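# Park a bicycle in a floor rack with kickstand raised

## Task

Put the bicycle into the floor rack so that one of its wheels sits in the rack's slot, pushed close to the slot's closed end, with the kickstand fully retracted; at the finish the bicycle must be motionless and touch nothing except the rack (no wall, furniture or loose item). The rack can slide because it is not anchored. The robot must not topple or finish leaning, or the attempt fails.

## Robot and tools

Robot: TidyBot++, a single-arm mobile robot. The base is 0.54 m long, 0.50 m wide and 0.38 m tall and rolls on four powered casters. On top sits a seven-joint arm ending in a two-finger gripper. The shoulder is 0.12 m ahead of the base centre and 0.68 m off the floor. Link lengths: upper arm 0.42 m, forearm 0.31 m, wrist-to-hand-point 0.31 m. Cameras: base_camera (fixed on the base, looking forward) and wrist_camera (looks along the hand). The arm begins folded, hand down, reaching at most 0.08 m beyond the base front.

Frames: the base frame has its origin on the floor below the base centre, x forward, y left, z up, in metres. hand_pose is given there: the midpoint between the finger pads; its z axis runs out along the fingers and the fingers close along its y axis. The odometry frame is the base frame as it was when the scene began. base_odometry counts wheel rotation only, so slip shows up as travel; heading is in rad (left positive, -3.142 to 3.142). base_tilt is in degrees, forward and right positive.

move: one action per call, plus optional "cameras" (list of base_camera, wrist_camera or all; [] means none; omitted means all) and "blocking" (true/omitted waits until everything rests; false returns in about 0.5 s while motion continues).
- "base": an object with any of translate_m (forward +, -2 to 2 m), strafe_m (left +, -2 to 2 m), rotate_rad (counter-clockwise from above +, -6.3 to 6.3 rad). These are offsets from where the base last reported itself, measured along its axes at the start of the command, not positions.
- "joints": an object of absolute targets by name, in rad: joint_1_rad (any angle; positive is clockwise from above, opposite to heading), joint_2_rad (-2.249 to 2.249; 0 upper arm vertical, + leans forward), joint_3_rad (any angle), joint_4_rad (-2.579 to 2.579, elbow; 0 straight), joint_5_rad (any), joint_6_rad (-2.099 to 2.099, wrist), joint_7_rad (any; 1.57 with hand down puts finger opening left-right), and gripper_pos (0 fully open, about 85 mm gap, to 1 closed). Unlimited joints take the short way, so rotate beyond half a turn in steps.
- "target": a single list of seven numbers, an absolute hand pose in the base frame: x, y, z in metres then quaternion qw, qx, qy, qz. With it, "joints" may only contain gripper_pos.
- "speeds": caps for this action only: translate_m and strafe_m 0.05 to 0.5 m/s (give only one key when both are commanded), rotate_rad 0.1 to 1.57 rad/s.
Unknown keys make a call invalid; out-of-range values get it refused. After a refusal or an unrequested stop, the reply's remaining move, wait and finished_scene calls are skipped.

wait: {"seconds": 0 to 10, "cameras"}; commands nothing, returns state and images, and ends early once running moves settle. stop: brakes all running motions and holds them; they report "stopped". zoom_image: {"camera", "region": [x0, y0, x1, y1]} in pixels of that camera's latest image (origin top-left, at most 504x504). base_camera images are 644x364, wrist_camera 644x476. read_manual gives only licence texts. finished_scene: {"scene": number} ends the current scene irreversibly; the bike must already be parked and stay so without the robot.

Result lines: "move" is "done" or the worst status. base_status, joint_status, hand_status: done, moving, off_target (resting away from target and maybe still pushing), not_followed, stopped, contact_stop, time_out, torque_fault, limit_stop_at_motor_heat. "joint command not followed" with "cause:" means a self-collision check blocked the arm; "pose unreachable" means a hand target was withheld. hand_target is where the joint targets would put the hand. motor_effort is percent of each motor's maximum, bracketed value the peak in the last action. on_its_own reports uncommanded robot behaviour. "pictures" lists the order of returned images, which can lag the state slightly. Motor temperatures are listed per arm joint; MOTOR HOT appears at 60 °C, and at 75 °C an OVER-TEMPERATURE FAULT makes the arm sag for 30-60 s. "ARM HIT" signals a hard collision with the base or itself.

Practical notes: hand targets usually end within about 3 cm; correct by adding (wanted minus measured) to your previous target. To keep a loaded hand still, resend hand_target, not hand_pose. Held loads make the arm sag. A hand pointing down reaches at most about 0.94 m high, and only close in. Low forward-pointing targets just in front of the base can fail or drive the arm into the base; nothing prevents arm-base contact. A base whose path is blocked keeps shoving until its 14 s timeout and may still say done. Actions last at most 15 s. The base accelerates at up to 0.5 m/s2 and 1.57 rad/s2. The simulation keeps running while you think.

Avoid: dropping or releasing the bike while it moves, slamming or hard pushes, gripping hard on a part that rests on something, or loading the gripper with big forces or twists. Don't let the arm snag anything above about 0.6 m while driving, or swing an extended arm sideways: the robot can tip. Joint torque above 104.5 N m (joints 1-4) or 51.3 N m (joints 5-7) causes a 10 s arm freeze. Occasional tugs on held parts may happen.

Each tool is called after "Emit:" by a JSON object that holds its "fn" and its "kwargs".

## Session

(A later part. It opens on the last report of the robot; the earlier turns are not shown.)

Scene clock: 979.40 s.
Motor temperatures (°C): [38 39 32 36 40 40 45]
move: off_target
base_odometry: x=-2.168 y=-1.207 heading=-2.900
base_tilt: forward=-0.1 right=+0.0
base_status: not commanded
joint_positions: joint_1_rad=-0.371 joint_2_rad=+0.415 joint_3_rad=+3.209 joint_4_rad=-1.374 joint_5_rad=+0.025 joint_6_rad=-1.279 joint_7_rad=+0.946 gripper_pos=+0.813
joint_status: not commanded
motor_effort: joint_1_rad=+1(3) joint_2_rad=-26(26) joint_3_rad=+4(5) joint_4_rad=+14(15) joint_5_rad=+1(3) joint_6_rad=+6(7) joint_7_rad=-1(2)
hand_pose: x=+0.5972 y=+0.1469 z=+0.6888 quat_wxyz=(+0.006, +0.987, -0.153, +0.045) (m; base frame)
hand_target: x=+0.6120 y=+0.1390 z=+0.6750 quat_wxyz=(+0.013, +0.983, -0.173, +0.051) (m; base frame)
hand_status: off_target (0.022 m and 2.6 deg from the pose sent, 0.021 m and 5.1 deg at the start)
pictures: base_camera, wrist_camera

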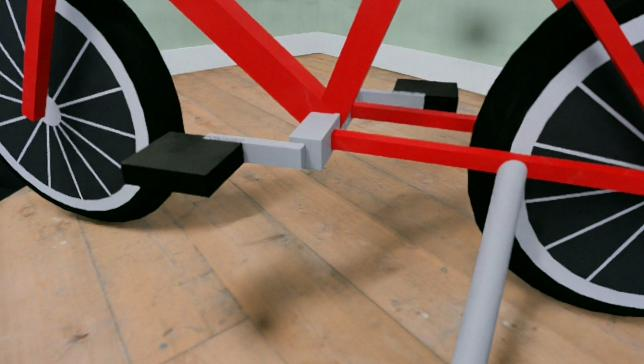

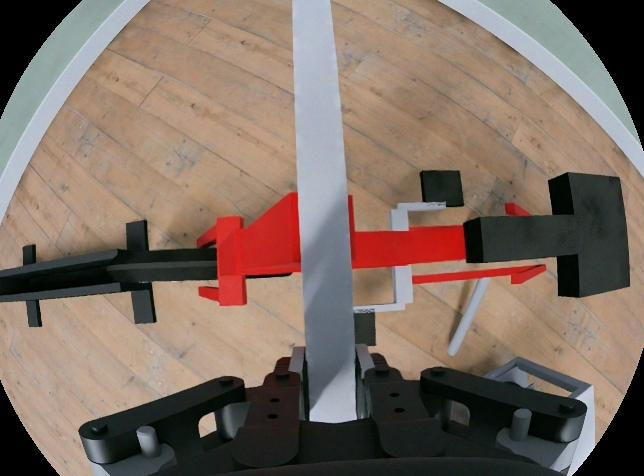

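Emit:
{"fn": "move", "kwargs": {"base": {"translate_m": 0.015, "strafe_m": 0.055}, "speeds": {"strafe_m": 0.08}}}

Emit:
{"fn": "zoom_image", "kwargs": {"camera": "wrist_camera", "region": [0, 180, 300, 400]}}

Emit:
{"fn": "zoom_image", "kwargs": {"camera": "base_camera", "region": [0, 60, 240, 260]}}

Scene clock: 985.90 s.
Motor temperatures (°C): [38 39 32 36 40 40 45]
move: done
base_odometry: x=-2.169 y=-1.264 heading=-2.900
base_tilt: forward=+0.0 right=+0.0
base_status: done
joint_positions: joint_1_rad=-0.379 joint_2_rad=+0.417 joint_3_rad=+3.215 joint_4_rad=-1.372 joint_5_rad=+0.025 joint_6_rad=-1.279 joint_7_rad=+0.946 gripper_pos=+0.813
joint_status: not commanded
motor_effort: joint_1_rad=+0(4) joint_2_rad=-24(28) joint_3_rad=+2(6) joint_4_rad=+12(17) joint_5_rad=+1(4) joint_6_rad=+2(10) joint_7_rad=-1(2)
hand_pose: x=+0.5977 y=+0.1479 z=+0.6886 quat_wxyz=(+0.007, +0.987, -0.152, +0.045) (m; base frame)
hand_target: x=+0.6120 y=+0.1390 z=+0.6750 quat_wxyz=(+0.013, +0.983, -0.173, +0.051) (m; base frame)
hand_status: not commanded
pictures: base_camera, wrist_camera

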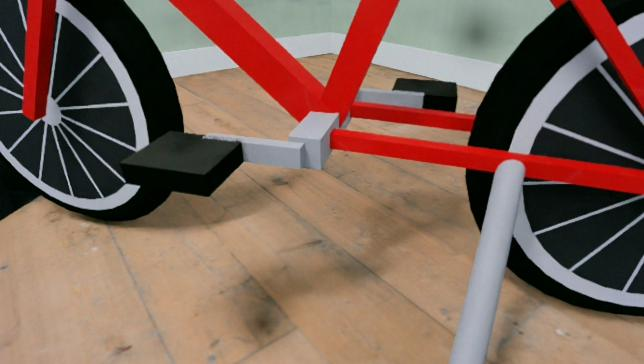

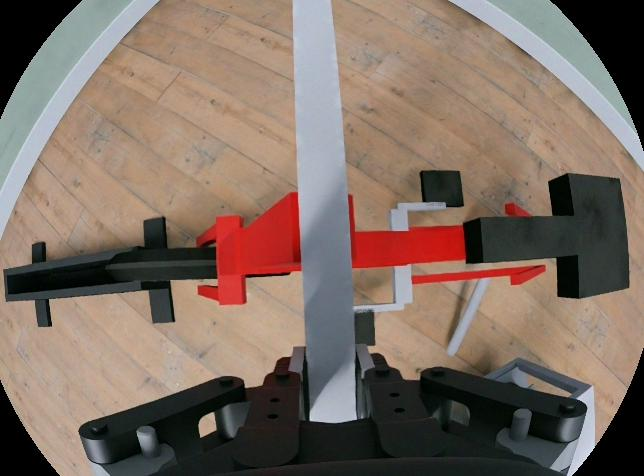

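Scaled by 1.680.

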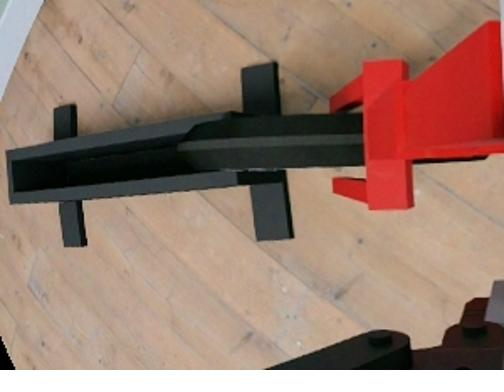

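Scaled by 2.100.

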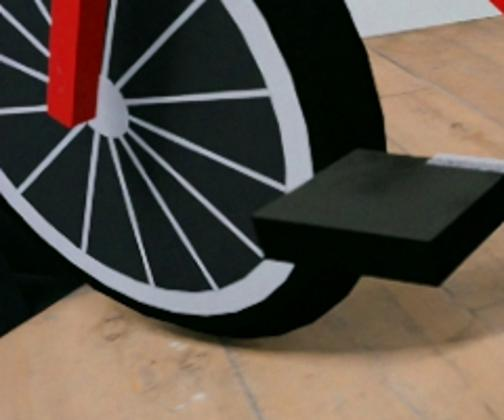

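Emit:
{"fn": "move", "kwargs": {"target": [0.600, 0.139, 0.80, 0.0132, 0.9845, -0.1736, 0.0506], "cameras": []}}

Emit:
{"fn": "move", "kwargs": {"target": [0.588, 0.139, 0.87, 0.0132, 0.9845, -0.1736, 0.0506]}}

Emit:
{"fn": "zoom_image", "kwargs": {"camera": "base_camera", "region": [0, 60, 240, 260]}}

Scene clock: 991.73 s.
Motor temperatures (°C): [38 39 32 36 40 40 45]
move: off_target
base_odometry: x=-2.169 y=-1.264 heading=-2.900
base_tilt: forward=+0.0 right=+0.0
base_status: not commanded
joint_positions: joint_1_rad=-0.360 joint_2_rad=+0.549 joint_3_rad=+3.215 joint_4_rad=-1.136 joint_5_rad=+0.025 joint_6_rad=-1.479 joint_7_rad=+0.946 gripper_pos=+0.814
joint_status: not commanded
motor_effort: joint_1_rad=-3(4) joint_2_rad=-61(62) joint_3_rad=+2(3) joint_4_rad=+27(28) joint_5_rad=+5(5) joint_6_rad=-9(10) joint_7_rad=+2(2)
hand_pose: x=+0.6235 y=+0.1484 z=+0.6943 quat_wxyz=(+0.033, +0.986, -0.162, +0.005) (m; base frame)
hand_target: x=+0.6000 y=+0.1390 z=+0.8000 quat_wxyz=(+0.013, +0.983, -0.173, +0.051) (m; base frame)
hand_status: off_target (0.109 m and 5.9 deg from the pose sent, 0.112 m and 2.6 deg at the start)
pictures: none
No camera images: "cameras" was empty.

Scene clock: 993.03 s.
Motor temperatures (°C): [38 39 32 36 40 40 45]
move: off_target
base_odometry: x=-2.169 y=-1.264 heading=-2.900
base_tilt: forward=-0.1 right=-0.1
base_status: not commanded
joint_positions: joint_1_rad=-0.349 joint_2_rad=+0.672 joint_3_rad=+3.217 joint_4_rad=-0.915 joint_5_rad=+0.025 joint_6_rad=-1.677 joint_7_rad=+0.946 gripper_pos=+0.814
joint_status: not commanded
motor_effort: joint_1_rad=-7(7) joint_2_rad=-83(83) joint_3_rad=+0(2) joint_4_rad=+34(34) joint_5_rad=+4(5) joint_6_rad=-16(16) joint_7_rad=+3(3)
hand_pose: x=+0.6371 y=+0.1487 z=+0.6976 quat_wxyz=(+0.059, +0.983, -0.168, -0.039) (m; base frame)
hand_target: x=+0.5880 y=+0.1390 z=+0.8700 quat_wxyz=(+0.013, +0.983, -0.173, +0.051) (m; base frame)
hand_status: off_target (0.179 m and 11.5 deg from the pose sent, 0.180 m and 5.9 deg at the start)
pictures: base_camera, wrist_camera

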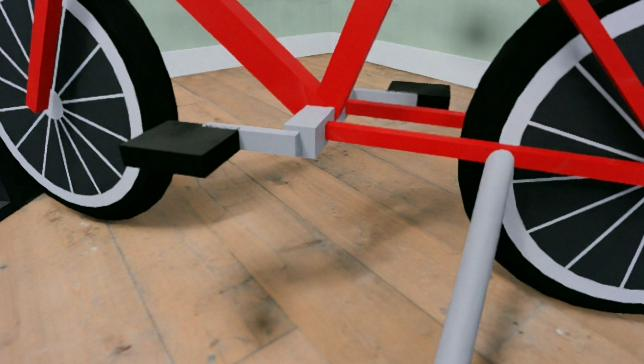

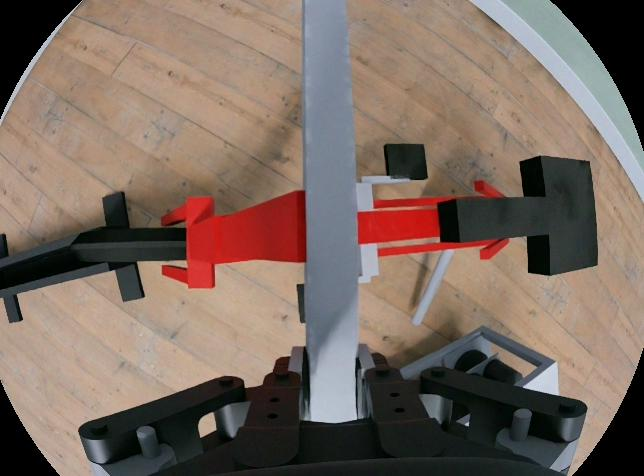

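Scaled by 2.100.

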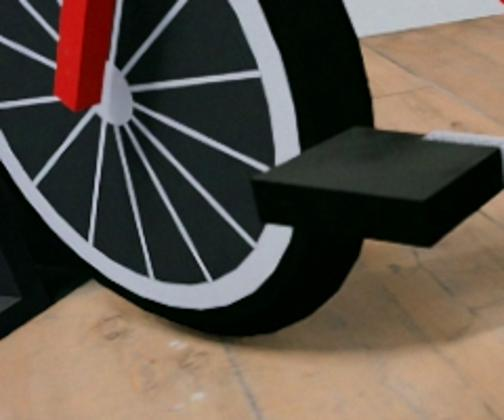

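Emit:
{"fn": "move", "kwargs": {"target": [0.535, 0.139, 0.87, 0.0132, 0.9845, -0.1736, 0.0506]}}

Emit:
{"fn": "zoom_image", "kwargs": {"camera": "base_camera", "region": [0, 60, 240, 260]}}

Scene clock: 999.07 s.
Motor temperatures (°C): [38 40 32 36 40 40 45]
move: off_target
base_odometry: x=-2.169 y=-1.264 heading=-2.900
base_tilt: forward=+0.0 right=+0.0
base_status: not commanded
joint_positions: joint_1_rad=-0.355 joint_2_rad=+0.566 joint_3_rad=+3.188 joint_4_rad=-1.093 joint_5_rad=+0.025 joint_6_rad=-1.679 joint_7_rad=+0.917 gripper_pos=+0.814
joint_status: not commanded
motor_effort: joint_1_rad=-5(8) joint_2_rad=-80(85) joint_3_rad=+0(2) joint_4_rad=+37(37) joint_5_rad=+4(6) joint_6_rad=-15(22) joint_7_rad=+3(5)
hand_pose: x=+0.5757 y=+0.1430 z=+0.7040 quat_wxyz=(+0.067, +0.980, -0.169, -0.075) (m; base frame)
hand_target: x=+0.5350 y=+0.1390 z=+0.8700 quat_wxyz=(+0.013, +0.983, -0.173, +0.051) (m; base frame)
hand_status: off_target (0.171 m and 15.7 deg from the pose sent, 0.201 m and 11.5 deg at the start)
pictures: base_camera, wrist_camera

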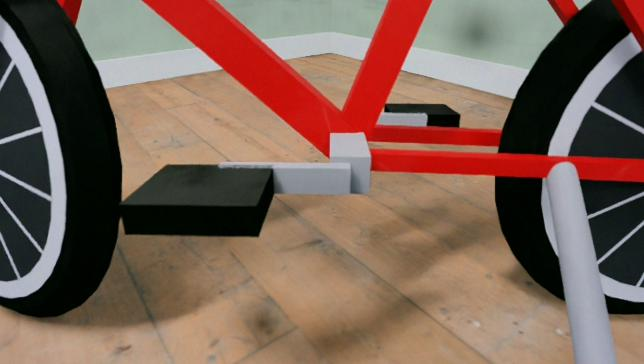

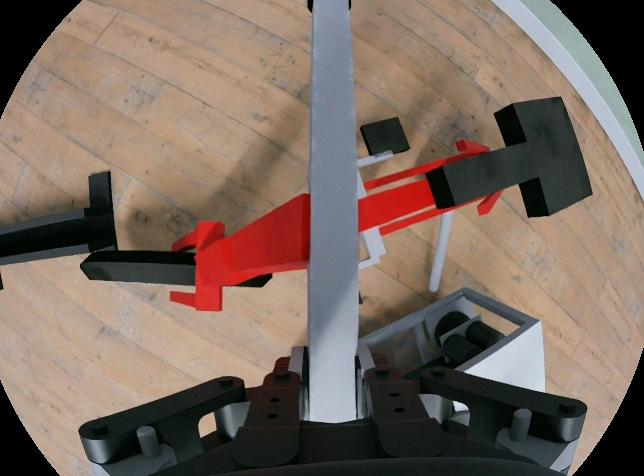

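Scaled by 2.100.

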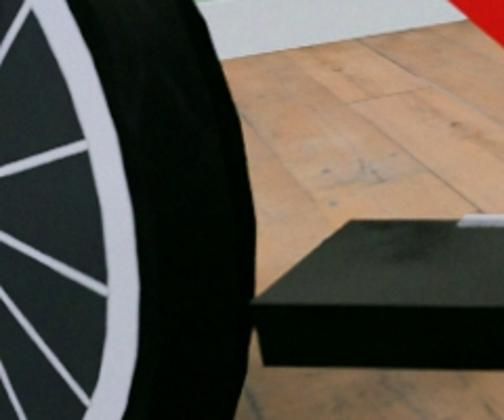

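Emit:
{"fn": "move", "kwargs": {"base": {"strafe_m": -0.06}, "speeds": {"strafe_m": 0.08}}}

Emit:
{"fn": "move", "kwargs": {"target": [0.565, 0.139, 0.87, 0.0156, 0.9914, -0.1305, 0.05]}}

Emit:
{"fn": "zoom_image", "kwargs": {"camera": "base_camera", "region": [0, 60, 240, 260]}}

Scene clock: 1017.03 s.
Motor temperatures (°C): [38 42 32 37 40 40 45]
move: done
base_odometry: x=-2.184 y=-1.206 heading=-2.900
base_tilt: forward=+0.0 right=+0.0
base_status: done
joint_positions: joint_1_rad=-0.375 joint_2_rad=+0.556 joint_3_rad=+3.170 joint_4_rad=-1.121 joint_5_rad=+0.031 joint_6_rad=-1.699 joint_7_rad=+0.914 gripper_pos=+0.818
joint_status: not commanded
motor_effort: joint_1_rad=-2(6) joint_2_rad=-80(82) joint_3_rad=+1(3) joint_4_rad=+39(41) joint_5_rad=+2(5) joint_6_rad=-12(17) joint_7_rad=+2(3)
hand_pose: x=+0.5562 y=+0.1519 z=+0.7034 quat_wxyz=(+0.076, +0.981, -0.152, -0.091) (m; base frame)
hand_target: x=+0.5350 y=+0.1390 z=+0.8700 quat_wxyz=(+0.013, +0.983, -0.173, +0.051) (m; base frame)
hand_status: not commanded
pictures: base_camera, wrist_camera

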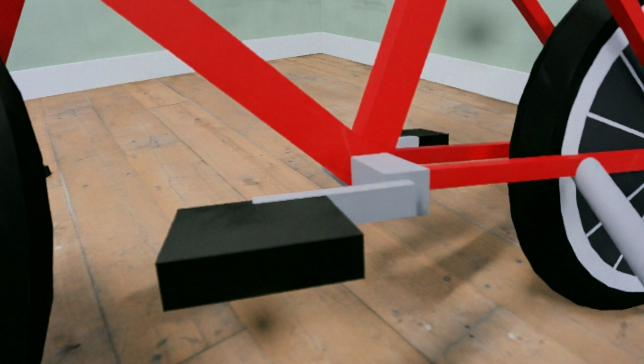

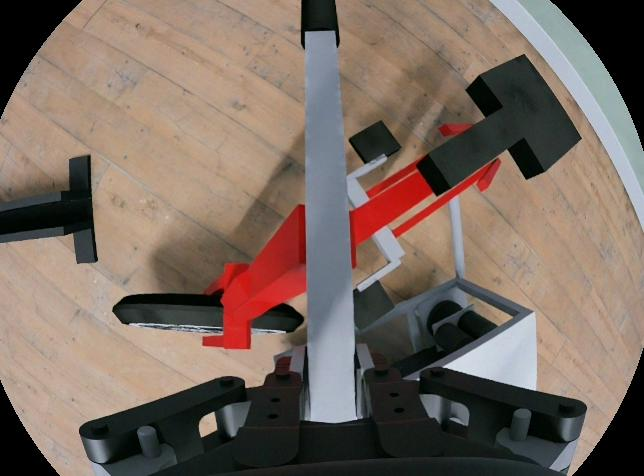

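Scene clock: 1018.07 s.
Motor temperatures (°C): [38 42 32 37 40 40 45]
move: off_target
base_odometry: x=-2.184 y=-1.206 heading=-2.900
base_tilt: forward=+0.0 right=+0.0
base_status: not commanded
joint_positions: joint_1_rad=-0.375 joint_2_rad=+0.626 joint_3_rad=+3.173 joint_4_rad=-1.029 joint_5_rad=+0.031 joint_6_rad=-1.712 joint_7_rad=+0.931 gripper_pos=+0.818
joint_status: not commanded
motor_effort: joint_1_rad=-3(3) joint_2_rad=-85(85) joint_3_rad=+0(3) joint_4_rad=+37(40) joint_5_rad=+2(4) joint_6_rad=-14(16) joint_7_rad=+2(3)
hand_pose: x=+0.5827 y=+0.1603 z=+0.6932 quat_wxyz=(+0.075, +0.983, -0.145, -0.087) (m; base frame)
hand_target: x=+0.5650 y=+0.1390 z=+0.8700 quat_wxyz=(+0.016, +0.990, -0.130, +0.050) (m; base frame)
hand_status: off_target (0.179 m and 17.2 deg from the pose sent, 0.167 m and 17.8 deg at the start)
pictures: base_camera, wrist_camera

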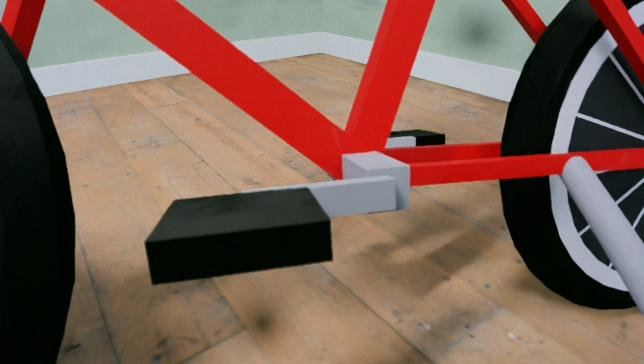

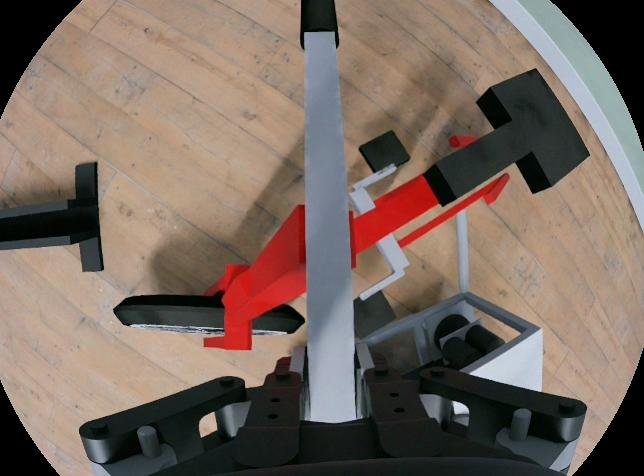

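Scaled by 2.100.

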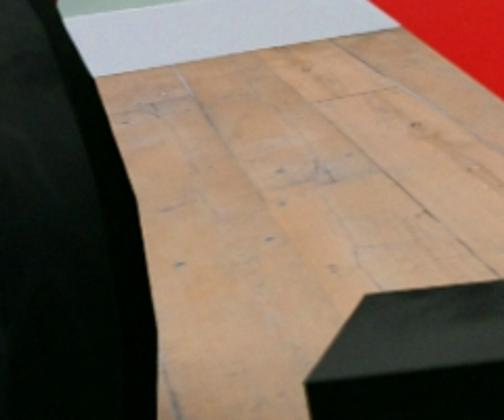

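Emit:
{"fn": "move", "kwargs": {"target": [0.57, 0.150, 0.76, 0.0139, 0.9863, -0.165, 0.0505], "cameras": []}}

Emit:
{"fn": "move", "kwargs": {"target": [0.58, 0.150, 0.68, 0.0139, 0.9863, -0.165, 0.0505]}}

Emit:
{"fn": "zoom_image", "kwargs": {"camera": "base_camera", "region": [0, 60, 240, 260]}}

Scene clock: 1025.20 s.
Motor temperatures (°C): [38 43 32 37 40 40 45]
move: off_target
base_odometry: x=-2.184 y=-1.206 heading=-2.900
base_tilt: forward=+0.0 right=+0.0
base_status: not commanded
joint_positions: joint_1_rad=-0.375 joint_2_rad=+0.457 joint_3_rad=+3.174 joint_4_rad=-1.290 joint_5_rad=+0.037 joint_6_rad=-1.532 joint_7_rad=+0.931 gripper_pos=+0.818
joint_status: not commanded
motor_effort: joint_1_rad=-2(4) joint_2_rad=-48(84) joint_3_rad=+0(2) joint_4_rad=+23(38) joint_5_rad=-3(4) joint_6_rad=-2(14) joint_7_rad=-1(2)
hand_pose: x=+0.5487 y=+0.1443 z=+0.6963 quat_wxyz=(+0.055, +0.987, -0.145, -0.048) (m; base frame)
hand_target: x=+0.5700 y=+0.1500 z=+0.7600 quat_wxyz=(+0.014, +0.985, -0.165, +0.050) (m; base frame)
hand_status: off_target (0.067 m and 12.4 deg from the pose sent, 0.069 m and 17.4 deg at the start)
pictures: none
No camera images: "cameras" was empty.

Scene clock: 1026.40 s.
Motor temperatures (°C): [38 42 32 37 40 40 45]
move: off_target
base_odometry: x=-2.184 y=-1.206 heading=-2.900
base_tilt: forward=+0.0 right=+0.0
base_status: not commanded
joint_positions: joint_1_rad=-0.379 joint_2_rad=+0.405 joint_3_rad=+3.193 joint_4_rad=-1.394 joint_5_rad=+0.054 joint_6_rad=-1.289 joint_7_rad=+0.931 gripper_pos=+0.818
joint_status: not commanded
motor_effort: joint_1_rad=-3(3) joint_2_rad=-30(48) joint_3_rad=-1(2) joint_4_rad=+10(23) joint_5_rad=-7(8) joint_6_rad=-1(3) joint_7_rad=-3(3)
hand_pose: x=+0.5865 y=+0.1455 z=+0.6875 quat_wxyz=(+0.019, +0.988, -0.146, +0.041) (m; base frame)
hand_target: x=+0.5800 y=+0.1500 z=+0.6800 quat_wxyz=(+0.014, +0.985, -0.165, +0.050) (m; base frame)
hand_status: off_target (0.011 m and 2.5 deg from the pose sent, 0.036 m and 12.4 deg at the start)
pictures: base_camera, wrist_camera

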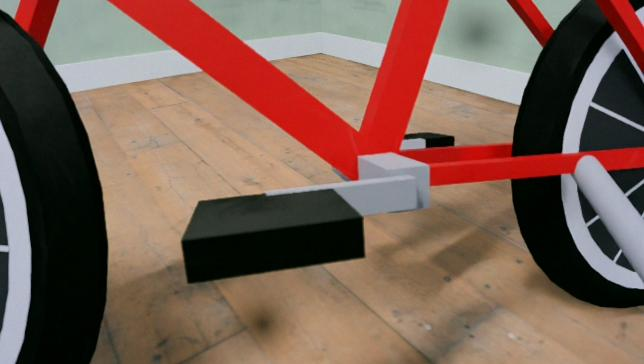

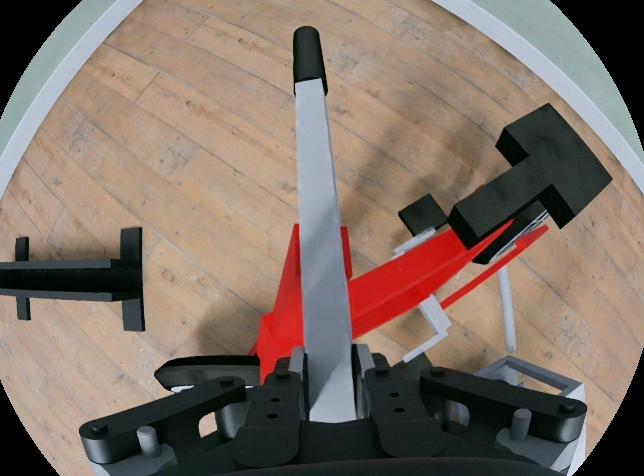

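Scaled by 2.100.

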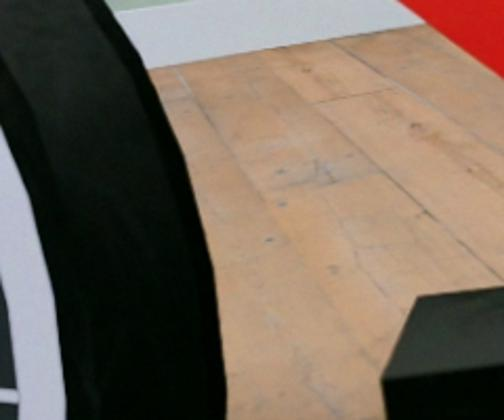

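Emit:
{"fn": "move", "kwargs": {"base": {"translate_m": -0.08}, "speeds": {"translate_m": 0.08}}}

Scene clock: 1031.87 s.
Motor temperatures (°C): [38 42 32 37 40 40 45]
move: done
base_odometry: x=-2.106 y=-1.187 heading=-2.900
base_tilt: forward=-0.1 right=+0.1
base_status: done
joint_positions: joint_1_rad=-0.379 joint_2_rad=+0.379 joint_3_rad=+3.201 joint_4_rad=-1.396 joint_5_rad=+0.058 joint_6_rad=-1.264 joint_7_rad=+0.931 gripper_pos=+0.818
joint_status: not commanded
motor_effort: joint_1_rad=-4(4) joint_2_rad=-25(30) joint_3_rad=-2(3) joint_4_rad=+9(10) joint_5_rad=-7(9) joint_6_rad=-5(5) joint_7_rad=-1(3)
hand_pose: x=+0.5941 y=+0.1433 z=+0.7002 quat_wxyz=(+0.011, +0.987, -0.149, +0.064) (m; base frame)
hand_target: x=+0.5800 y=+0.1500 z=+0.6800 quat_wxyz=(+0.014, +0.985, -0.165, +0.050) (m; base frame)
hand_status: not commanded
pictures: base_camera, wrist_camera

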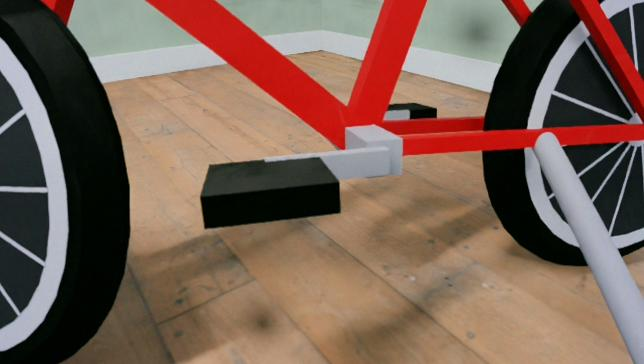

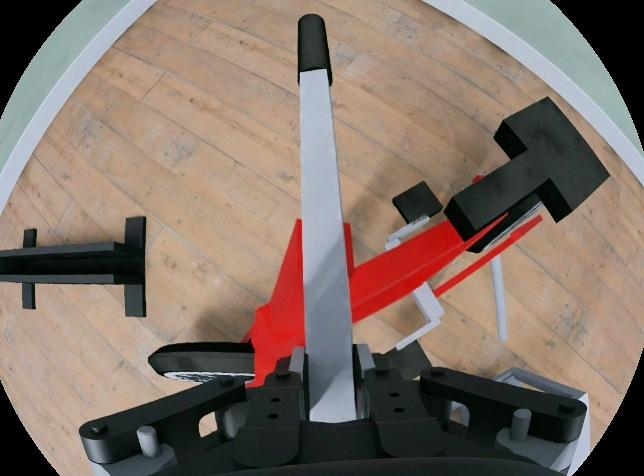

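Emit:
{"fn": "move", "kwargs": {"base": {"translate_m": -0.07}, "speeds": {"translate_m": 0.08}}}

Scene clock: 1055.97 s.
Motor temperatures (°C): [38 42 32 36 40 40 45]
move: done
base_odometry: x=-2.038 y=-1.170 heading=-2.900
base_tilt: forward=-0.1 right=+0.0
base_status: done
joint_positions: joint_1_rad=-0.380 joint_2_rad=+0.367 joint_3_rad=+3.205 joint_4_rad=-1.400 joint_5_rad=+0.060 joint_6_rad=-1.254 joint_7_rad=+0.931 gripper_pos=+0.818
joint_status: not commanded
motor_effort: joint_1_rad=-3(6) joint_2_rad=-23(26) joint_3_rad=-2(4) joint_4_rad=+8(10) joint_5_rad=-5(8) joint_6_rad=-1(6) joint_7_rad=+0(1)
hand_pose: x=+0.5962 y=+0.1424 z=+0.7054 quat_wxyz=(+0.007, +0.986, -0.150, +0.073) (m; base frame)
hand_target: x=+0.5800 y=+0.1500 z=+0.6800 quat_wxyz=(+0.014, +0.985, -0.165, +0.050) (m; base frame)
hand_status: not commanded
pictures: base_camera, wrist_camera

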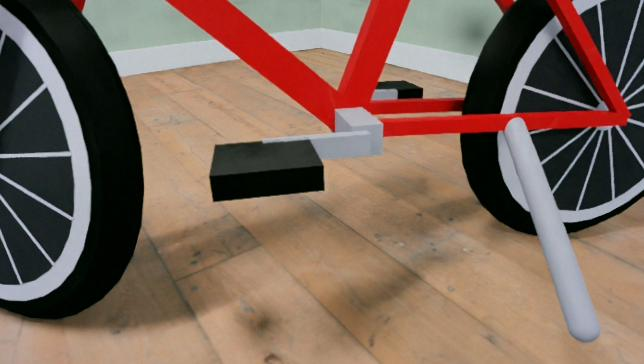

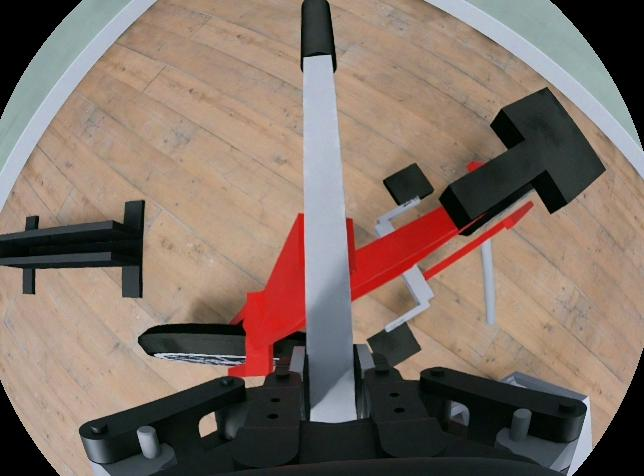

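Emit:
{"fn": "move", "kwargs": {"base": {"translate_m": -0.09}, "target": [0.54, 0.150, 0.68, 0.0139, 0.9863, -0.165, 0.0505], "speeds": {"translate_m": 0.08}}}

Scene clock: 1079.23 s.
Motor temperatures (°C): [38 41 32 36 40 40 45]
move: off_target
base_odometry: x=-1.951 y=-1.148 heading=-2.900
base_tilt: forward=+0.0 right=+0.0
base_status: done
joint_positions: joint_1_rad=-0.389 joint_2_rad=+0.286 joint_3_rad=+3.177 joint_4_rad=-1.551 joint_5_rad=+0.062 joint_6_rad=-1.238 joint_7_rad=+0.882 gripper_pos=+0.818
joint_status: not commanded
motor_effort: joint_1_rad=-2(6) joint_2_rad=-22(26) joint_3_rad=+1(4) joint_4_rad=+13(16) joint_5_rad=+3(7) joint_6_rad=+0(5) joint_7_rad=+3(3)
hand_pose: x=+0.5403 y=+0.1383 z=+0.6929 quat_wxyz=(+0.013, +0.986, -0.157, +0.046) (m; base frame)
hand_target: x=+0.5400 y=+0.1500 z=+0.6800 quat_wxyz=(+0.014, +0.985, -0.165, +0.050) (m; base frame)
hand_status: off_target (0.017 m and 1.1 deg from the pose sent, 0.062 m and 3.2 deg at the start)
pictures: base_camera, wrist_camera

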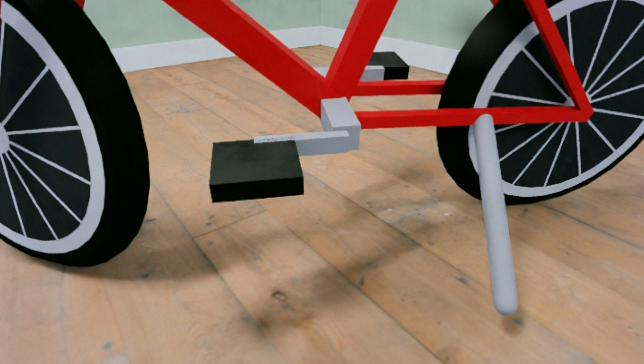

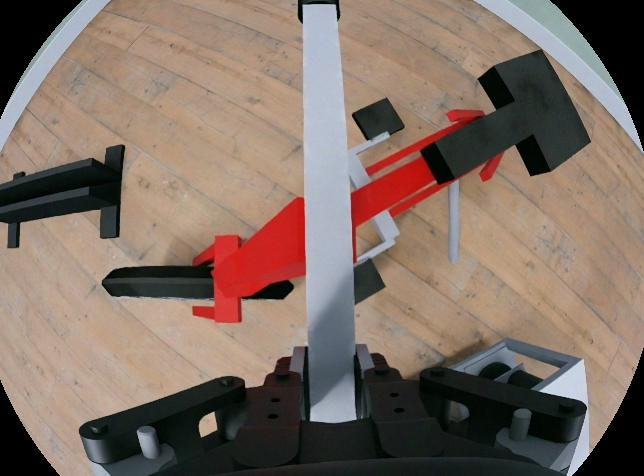

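Emit:
{"fn": "move", "kwargs": {"target": [0.547, 0.103, 0.668, 0.0292, 0.9877, 0.1564, 0.0435], "cameras": []}}

Emit:
{"fn": "move", "kwargs": {"target": [0.559, 0.074, 0.666, 0.0372, 0.9367, 0.3502, 0.0368]}}

Scene clock: 1128.70 s.
Motor temperatures (°C): [38 40 32 36 40 40 45]
move: off_target
base_odometry: x=-1.951 y=-1.148 heading=-2.900
base_tilt: forward=-0.1 right=+0.0
base_status: not commanded
joint_positions: joint_1_rad=-0.235 joint_2_rad=+0.280 joint_3_rad=+3.091 joint_4_rad=-1.591 joint_5_rad=+0.062 joint_6_rad=-1.215 joint_7_rad=+1.465 gripper_pos=+0.818
joint_status: not commanded
motor_effort: joint_1_rad=-2(3) joint_2_rad=-20(22) joint_3_rad=+1(2) joint_4_rad=+13(14) joint_5_rad=+3(4) joint_6_rad=+1(2) joint_7_rad=+2(3)
hand_pose: x=+0.5397 y=+0.1053 z=+0.6828 quat_wxyz=(+0.016, +0.995, +0.098, +0.031) (m; base frame)
hand_target: x=+0.5470 y=+0.1030 z=+0.6680 quat_wxyz=(+0.029, +0.986, +0.156, +0.043) (m; base frame)
hand_status: off_target (0.017 m and 7.0 deg from the pose sent, 0.044 m and 36.1 deg at the start)
pictures: none
No camera images: "cameras" was empty.

Scene clock: 1130.00 s.
Motor temperatures (°C): [38 40 32 36 40 40 45]
move: off_target
base_odometry: x=-1.951 y=-1.148 heading=-2.900
base_tilt: forward=-0.2 right=-0.1
base_status: not commanded
joint_positions: joint_1_rad=-0.120 joint_2_rad=+0.297 joint_3_rad=+3.043 joint_4_rad=-1.600 joint_5_rad=+0.069 joint_6_rad=-1.203 joint_7_rad=+1.920 gripper_pos=+0.818
joint_status: not commanded
motor_effort: joint_1_rad=-2(3) joint_2_rad=-26(26) joint_3_rad=-1(2) joint_4_rad=+16(16) joint_5_rad=-1(3) joint_6_rad=+0(2) joint_7_rad=+2(2)
hand_pose: x=+0.5460 y=+0.0740 z=+0.6734 quat_wxyz=(+0.019, +0.957, +0.289, +0.020) (m; base frame)
hand_target: x=+0.5590 y=+0.0740 z=+0.6660 quat_wxyz=(+0.037, +0.935, +0.350, +0.037) (m; base frame)
hand_status: off_target (0.015 m and 7.9 deg from the pose sent, 0.040 m and 29.8 deg at the start)
pictures: base_camera, wrist_camera

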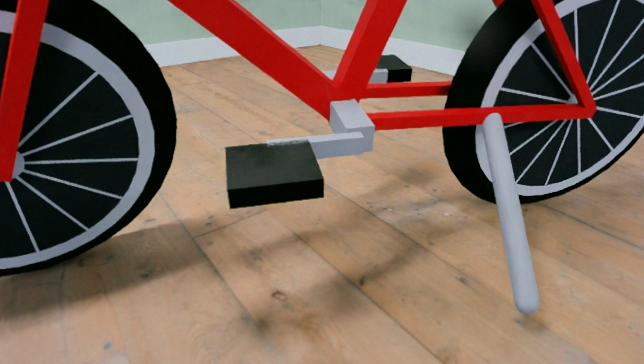

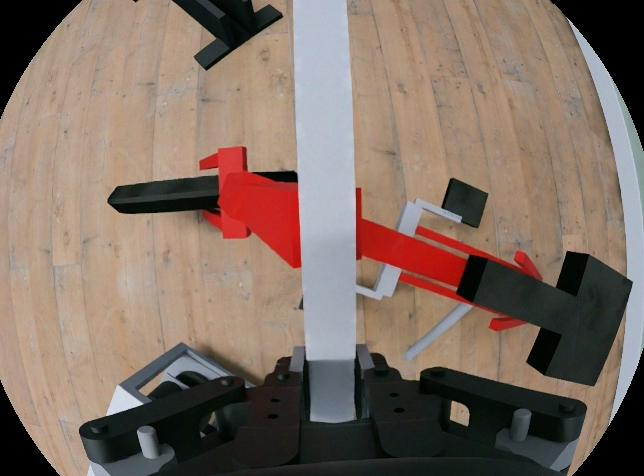

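Emit:
{"fn": "move", "kwargs": {"target": [0.579, 0.054, 0.667, 0.0431, 0.8616, 0.5075, 0.0297]}}

Scene clock: 1157.97 s.
Motor temperatures (°C): [38 40 32 36 40 40 45]
move: off_target
base_odometry: x=-1.951 y=-1.148 heading=-2.900
base_tilt: forward=-0.1 right=+0.0
base_status: not commanded
joint_positions: joint_1_rad=-0.033 joint_2_rad=+0.327 joint_3_rad=+2.993 joint_4_rad=-1.579 joint_5_rad=+0.084 joint_6_rad=-1.192 joint_7_rad=+2.302 gripper_pos=+0.818
joint_status: not commanded
motor_effort: joint_1_rad=-2(3) joint_2_rad=-26(26) joint_3_rad=-2(2) joint_4_rad=+14(17) joint_5_rad=-2(3) joint_6_rad=-4(5) joint_7_rad=+3(3)
hand_pose: x=+0.5604 y=+0.0550 z=+0.6675 quat_wxyz=(+0.022, +0.893, +0.450, +0.018) (m; base frame)
hand_target: x=+0.5790 y=+0.0540 z=+0.6670 quat_wxyz=(+0.043, +0.860, +0.507, +0.030) (m; base frame)
hand_status: off_target (0.019 m and 8.0 deg from the pose sent, 0.039 m and 27.5 deg at the start)
pictures: base_camera, wrist_camera

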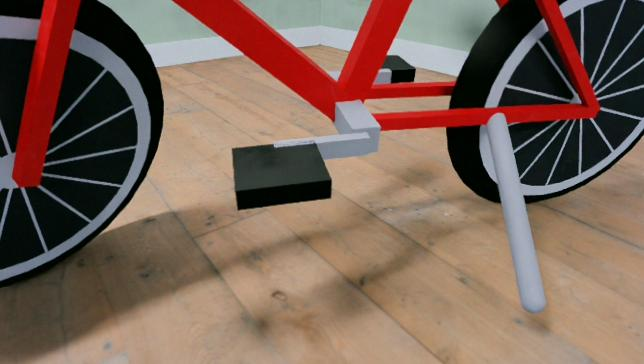

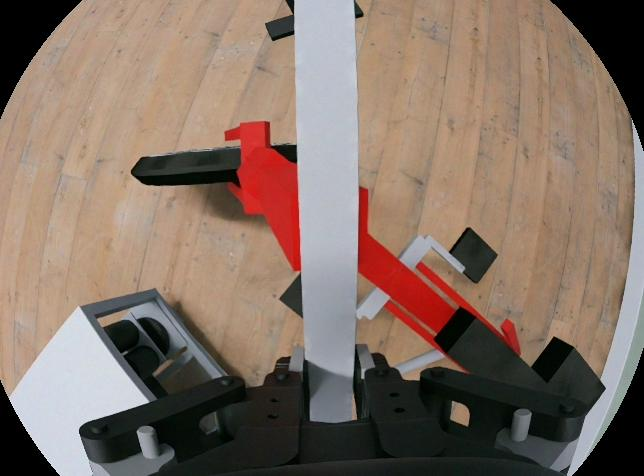

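Emit:
{"fn": "move", "kwargs": {"target": [0.595, 0.046, 0.667, 0.0462, 0.7986, 0.6018, 0.0247]}}

Emit:
{"fn": "move", "kwargs": {"target": [0.612, 0.044, 0.667, 0.0500, 0.7314, 0.6820, 0.0200]}}

Scene clock: 1162.23 s.
Motor temperatures (°C): [38 40 32 36 40 40 45]
move: off_target
base_odometry: x=-1.951 y=-1.148 heading=-2.900
base_tilt: forward=+0.0 right=+0.0
base_status: not commanded
joint_positions: joint_1_rad=+0.014 joint_2_rad=+0.368 joint_3_rad=+2.949 joint_4_rad=-1.523 joint_5_rad=+0.094 joint_6_rad=-1.185 joint_7_rad=+2.543 gripper_pos=+0.818
joint_status: not commanded
motor_effort: joint_1_rad=-1(2) joint_2_rad=-28(28) joint_3_rad=+0(2) joint_4_rad=+14(15) joint_5_rad=+0(2) joint_6_rad=-6(7) joint_7_rad=+3(3)
hand_pose: x=+0.5850 y=+0.0530 z=+0.6679 quat_wxyz=(+0.023, +0.834, +0.551, +0.029) (m; base frame)
hand_target: x=+0.5950 y=+0.0460 z=+0.6670 quat_wxyz=(+0.046, +0.798, +0.601, +0.025) (m; base frame)
hand_status: off_target (0.012 m and 7.6 deg from the pose sent, 0.036 m and 20.7 deg at the start)
pictures: base_camera, wrist_camera

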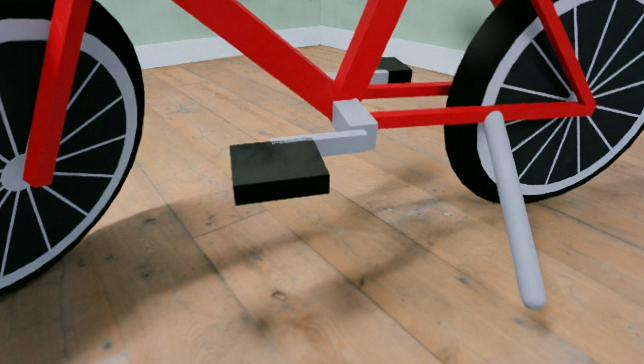

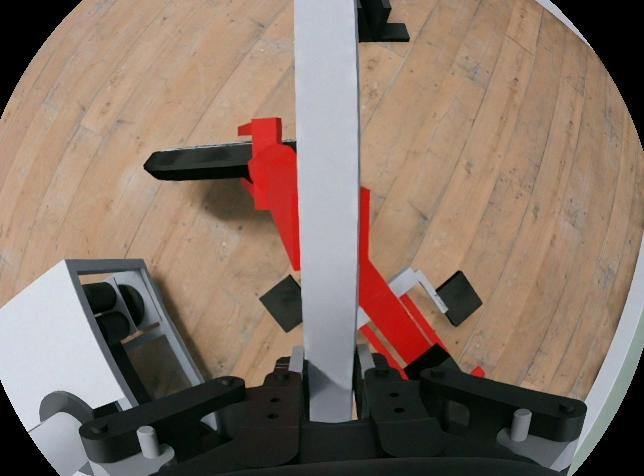

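Scene clock: 1163.33 s.
Motor temperatures (°C): [38 40 32 36 40 40 45]
move: off_target
base_odometry: x=-1.951 y=-1.148 heading=-2.900
base_tilt: forward=-0.1 right=+0.0
base_status: not commanded
joint_positions: joint_1_rad=+0.037 joint_2_rad=+0.412 joint_3_rad=+2.893 joint_4_rad=-1.460 joint_5_rad=+0.108 joint_6_rad=-1.184 joint_7_rad=+2.742 gripper_pos=+0.818
joint_status: not commanded
motor_effort: joint_1_rad=+1(2) joint_2_rad=-28(30) joint_3_rad=+1(3) joint_4_rad=+13(15) joint_5_rad=+2(3) joint_6_rad=-5(8) joint_7_rad=+2(4)
hand_pose: x=+0.6088 y=+0.0665 z=+0.6697 quat_wxyz=(+0.025, +0.766, +0.641, +0.043) (m; base frame)
hand_target: x=+0.6120 y=+0.0440 z=+0.6670 quat_wxyz=(+0.050, +0.730, +0.681, +0.020) (m; base frame)
hand_status: off_target (0.023 m and 7.3 deg from the pose sent, 0.028 m and 19.4 deg at the start)
pictures: base_camera, wrist_camera

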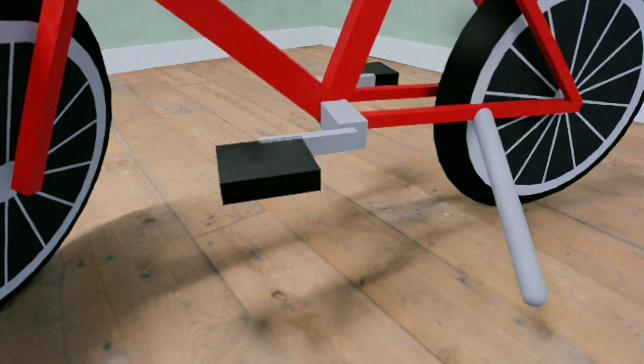

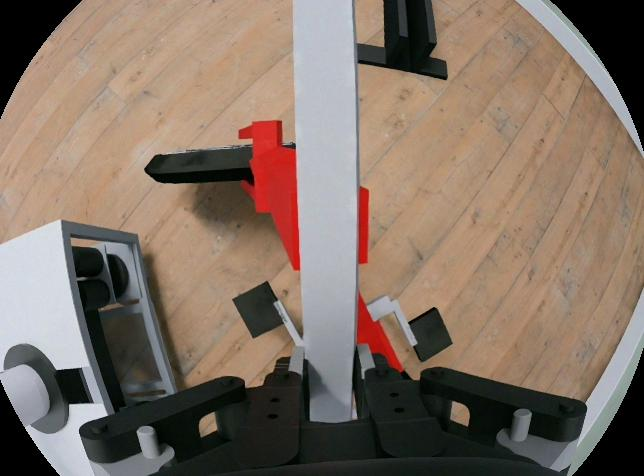

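Emit:
{"fn": "move", "kwargs": {"base": {"translate_m": 0.1016, "strafe_m": 0.058, "rotate_rad": -0.2094}, "speeds": {"translate_m": 0.1, "rotate_rad": 0.18}}}

Scene clock: 1176.07 s.
Motor temperatures (°C): [38 40 32 36 40 40 45]
move: done
base_odometry: x=-2.036 y=-1.229 heading=-3.110
base_tilt: forward=+0.0 right=+0.0
base_status: done
joint_positions: joint_1_rad=+0.027 joint_2_rad=+0.417 joint_3_rad=+2.875 joint_4_rad=-1.454 joint_5_rad=+0.113 joint_6_rad=-1.180 joint_7_rad=+2.746 gripper_pos=+0.818
joint_status: not commanded
motor_effort: joint_1_rad=+4(6) joint_2_rad=-26(32) joint_3_rad=+4(6) joint_4_rad=+11(19) joint_5_rad=+5(6) joint_6_rad=-6(10) joint_7_rad=+3(4)
hand_pose: x=+0.6103 y=+0.0781 z=+0.6696 quat_wxyz=(+0.024, +0.756, +0.653, +0.047) (m; base frame)
hand_target: x=+0.6120 y=+0.0440 z=+0.6670 quat_wxyz=(+0.050, +0.730, +0.681, +0.020) (m; base frame)
hand_status: not commanded
pictures: base_camera, wrist_camera

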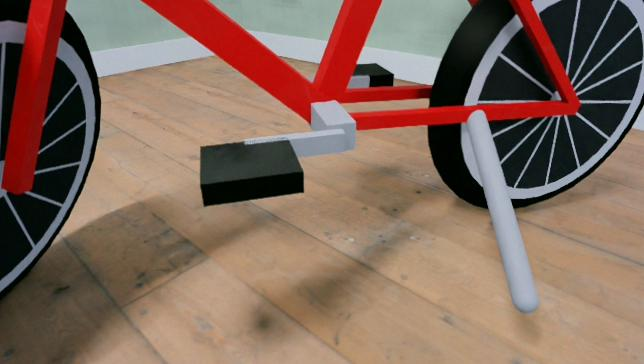

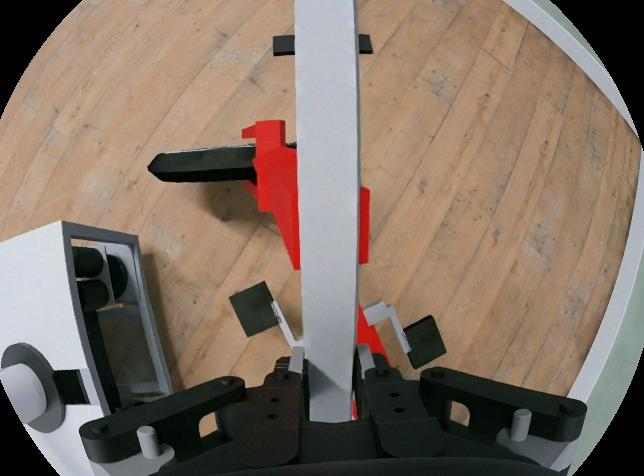

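Emit:
{"fn": "move", "kwargs": {"base": {"translate_m": 0.1003, "strafe_m": 0.052, "rotate_rad": -0.2094}, "speeds": {"translate_m": 0.1, "rotate_rad": 0.18}}}

Scene clock: 1184.17 s.
Motor temperatures (°C): [38 40 32 36 40 40 45]
move: done
base_odometry: x=-2.134 y=-1.284 heading=+2.964
base_tilt: forward=-0.1 right=+0.0
base_status: done
joint_positions: joint_1_rad=+0.019 joint_2_rad=+0.421 joint_3_rad=+2.861 joint_4_rad=-1.453 joint_5_rad=+0.113 joint_6_rad=-1.180 joint_7_rad=+2.746 gripper_pos=+0.818
joint_status: not commanded
motor_effort: joint_1_rad=+6(10) joint_2_rad=-27(32) joint_3_rad=+5(9) joint_4_rad=+12(17) joint_5_rad=+12(14) joint_6_rad=-4(7) joint_7_rad=+8(9)
hand_pose: x=+0.6089 y=+0.0885 z=+0.6690 quat_wxyz=(+0.021, +0.749, +0.660, +0.048) (m; base frame)
hand_target: x=+0.6120 y=+0.0440 z=+0.6670 quat_wxyz=(+0.050, +0.730, +0.681, +0.020) (m; base frame)
hand_status: not commanded
pictures: base_camera, wrist_camera

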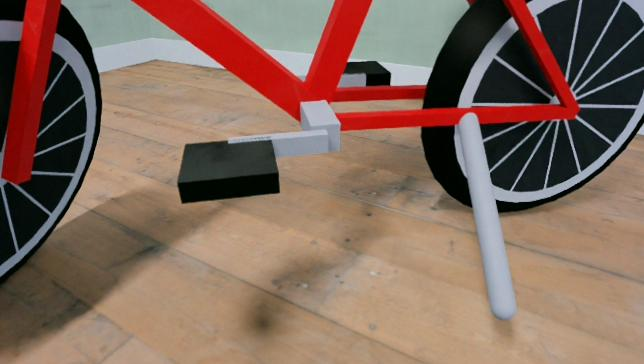

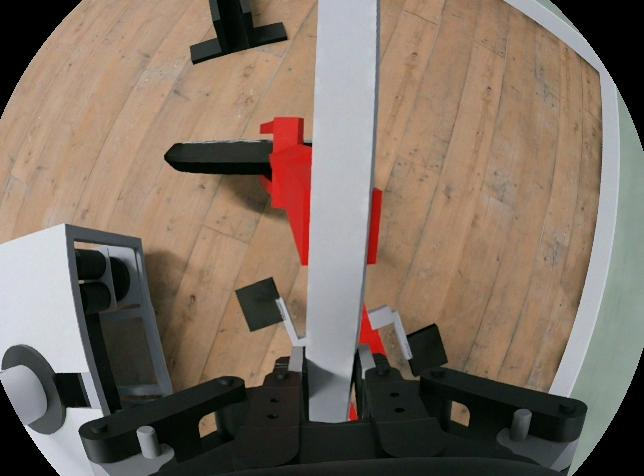

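Emit:
{"fn": "move", "kwargs": {"base": {"translate_m": 0.064, "strafe_m": 0.068, "rotate_rad": -0.157}, "speeds": {"translate_m": 0.1, "rotate_rad": 0.17}}}

Scene clock: 1227.80 s.
Motor temperatures (°C): [38 39 32 36 40 40 45]
move: done
base_odometry: x=-2.209 y=-1.340 heading=+2.806
base_tilt: forward=+0.0 right=+0.0
base_status: done
joint_positions: joint_1_rad=+0.024 joint_2_rad=+0.421 joint_3_rad=+2.859 joint_4_rad=-1.452 joint_5_rad=+0.113 joint_6_rad=-1.180 joint_7_rad=+2.746 gripper_pos=+0.818
joint_status: not commanded
motor_effort: joint_1_rad=+4(9) joint_2_rad=-28(33) joint_3_rad=+4(8) joint_4_rad=+13(18) joint_5_rad=+9(15) joint_6_rad=-3(5) joint_7_rad=+6(8)
hand_pose: x=+0.6097 y=+0.0873 z=+0.6695 quat_wxyz=(+0.021, +0.750, +0.659, +0.049) (m; base frame)
hand_target: x=+0.6120 y=+0.0440 z=+0.6670 quat_wxyz=(+0.050, +0.730, +0.681, +0.020) (m; base frame)
hand_status: not commanded
pictures: base_camera, wrist_camera

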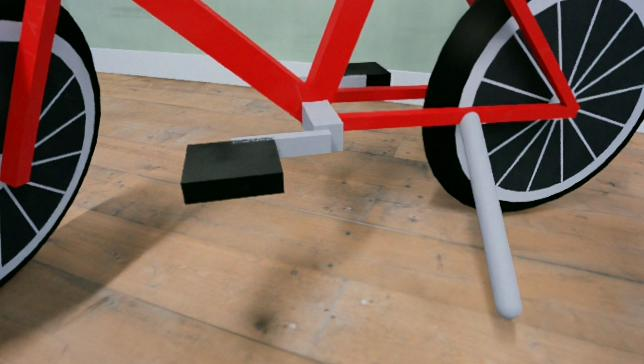

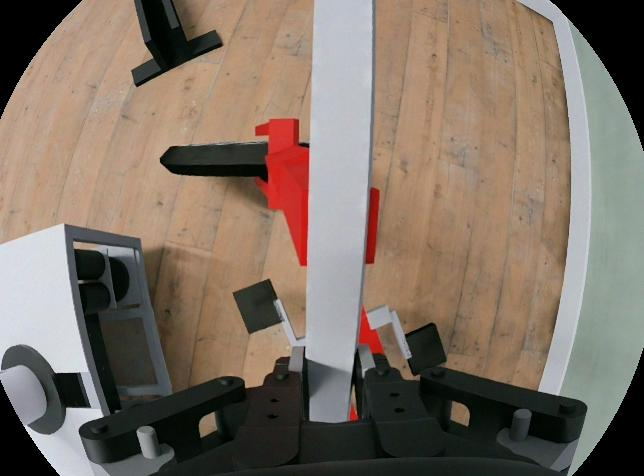

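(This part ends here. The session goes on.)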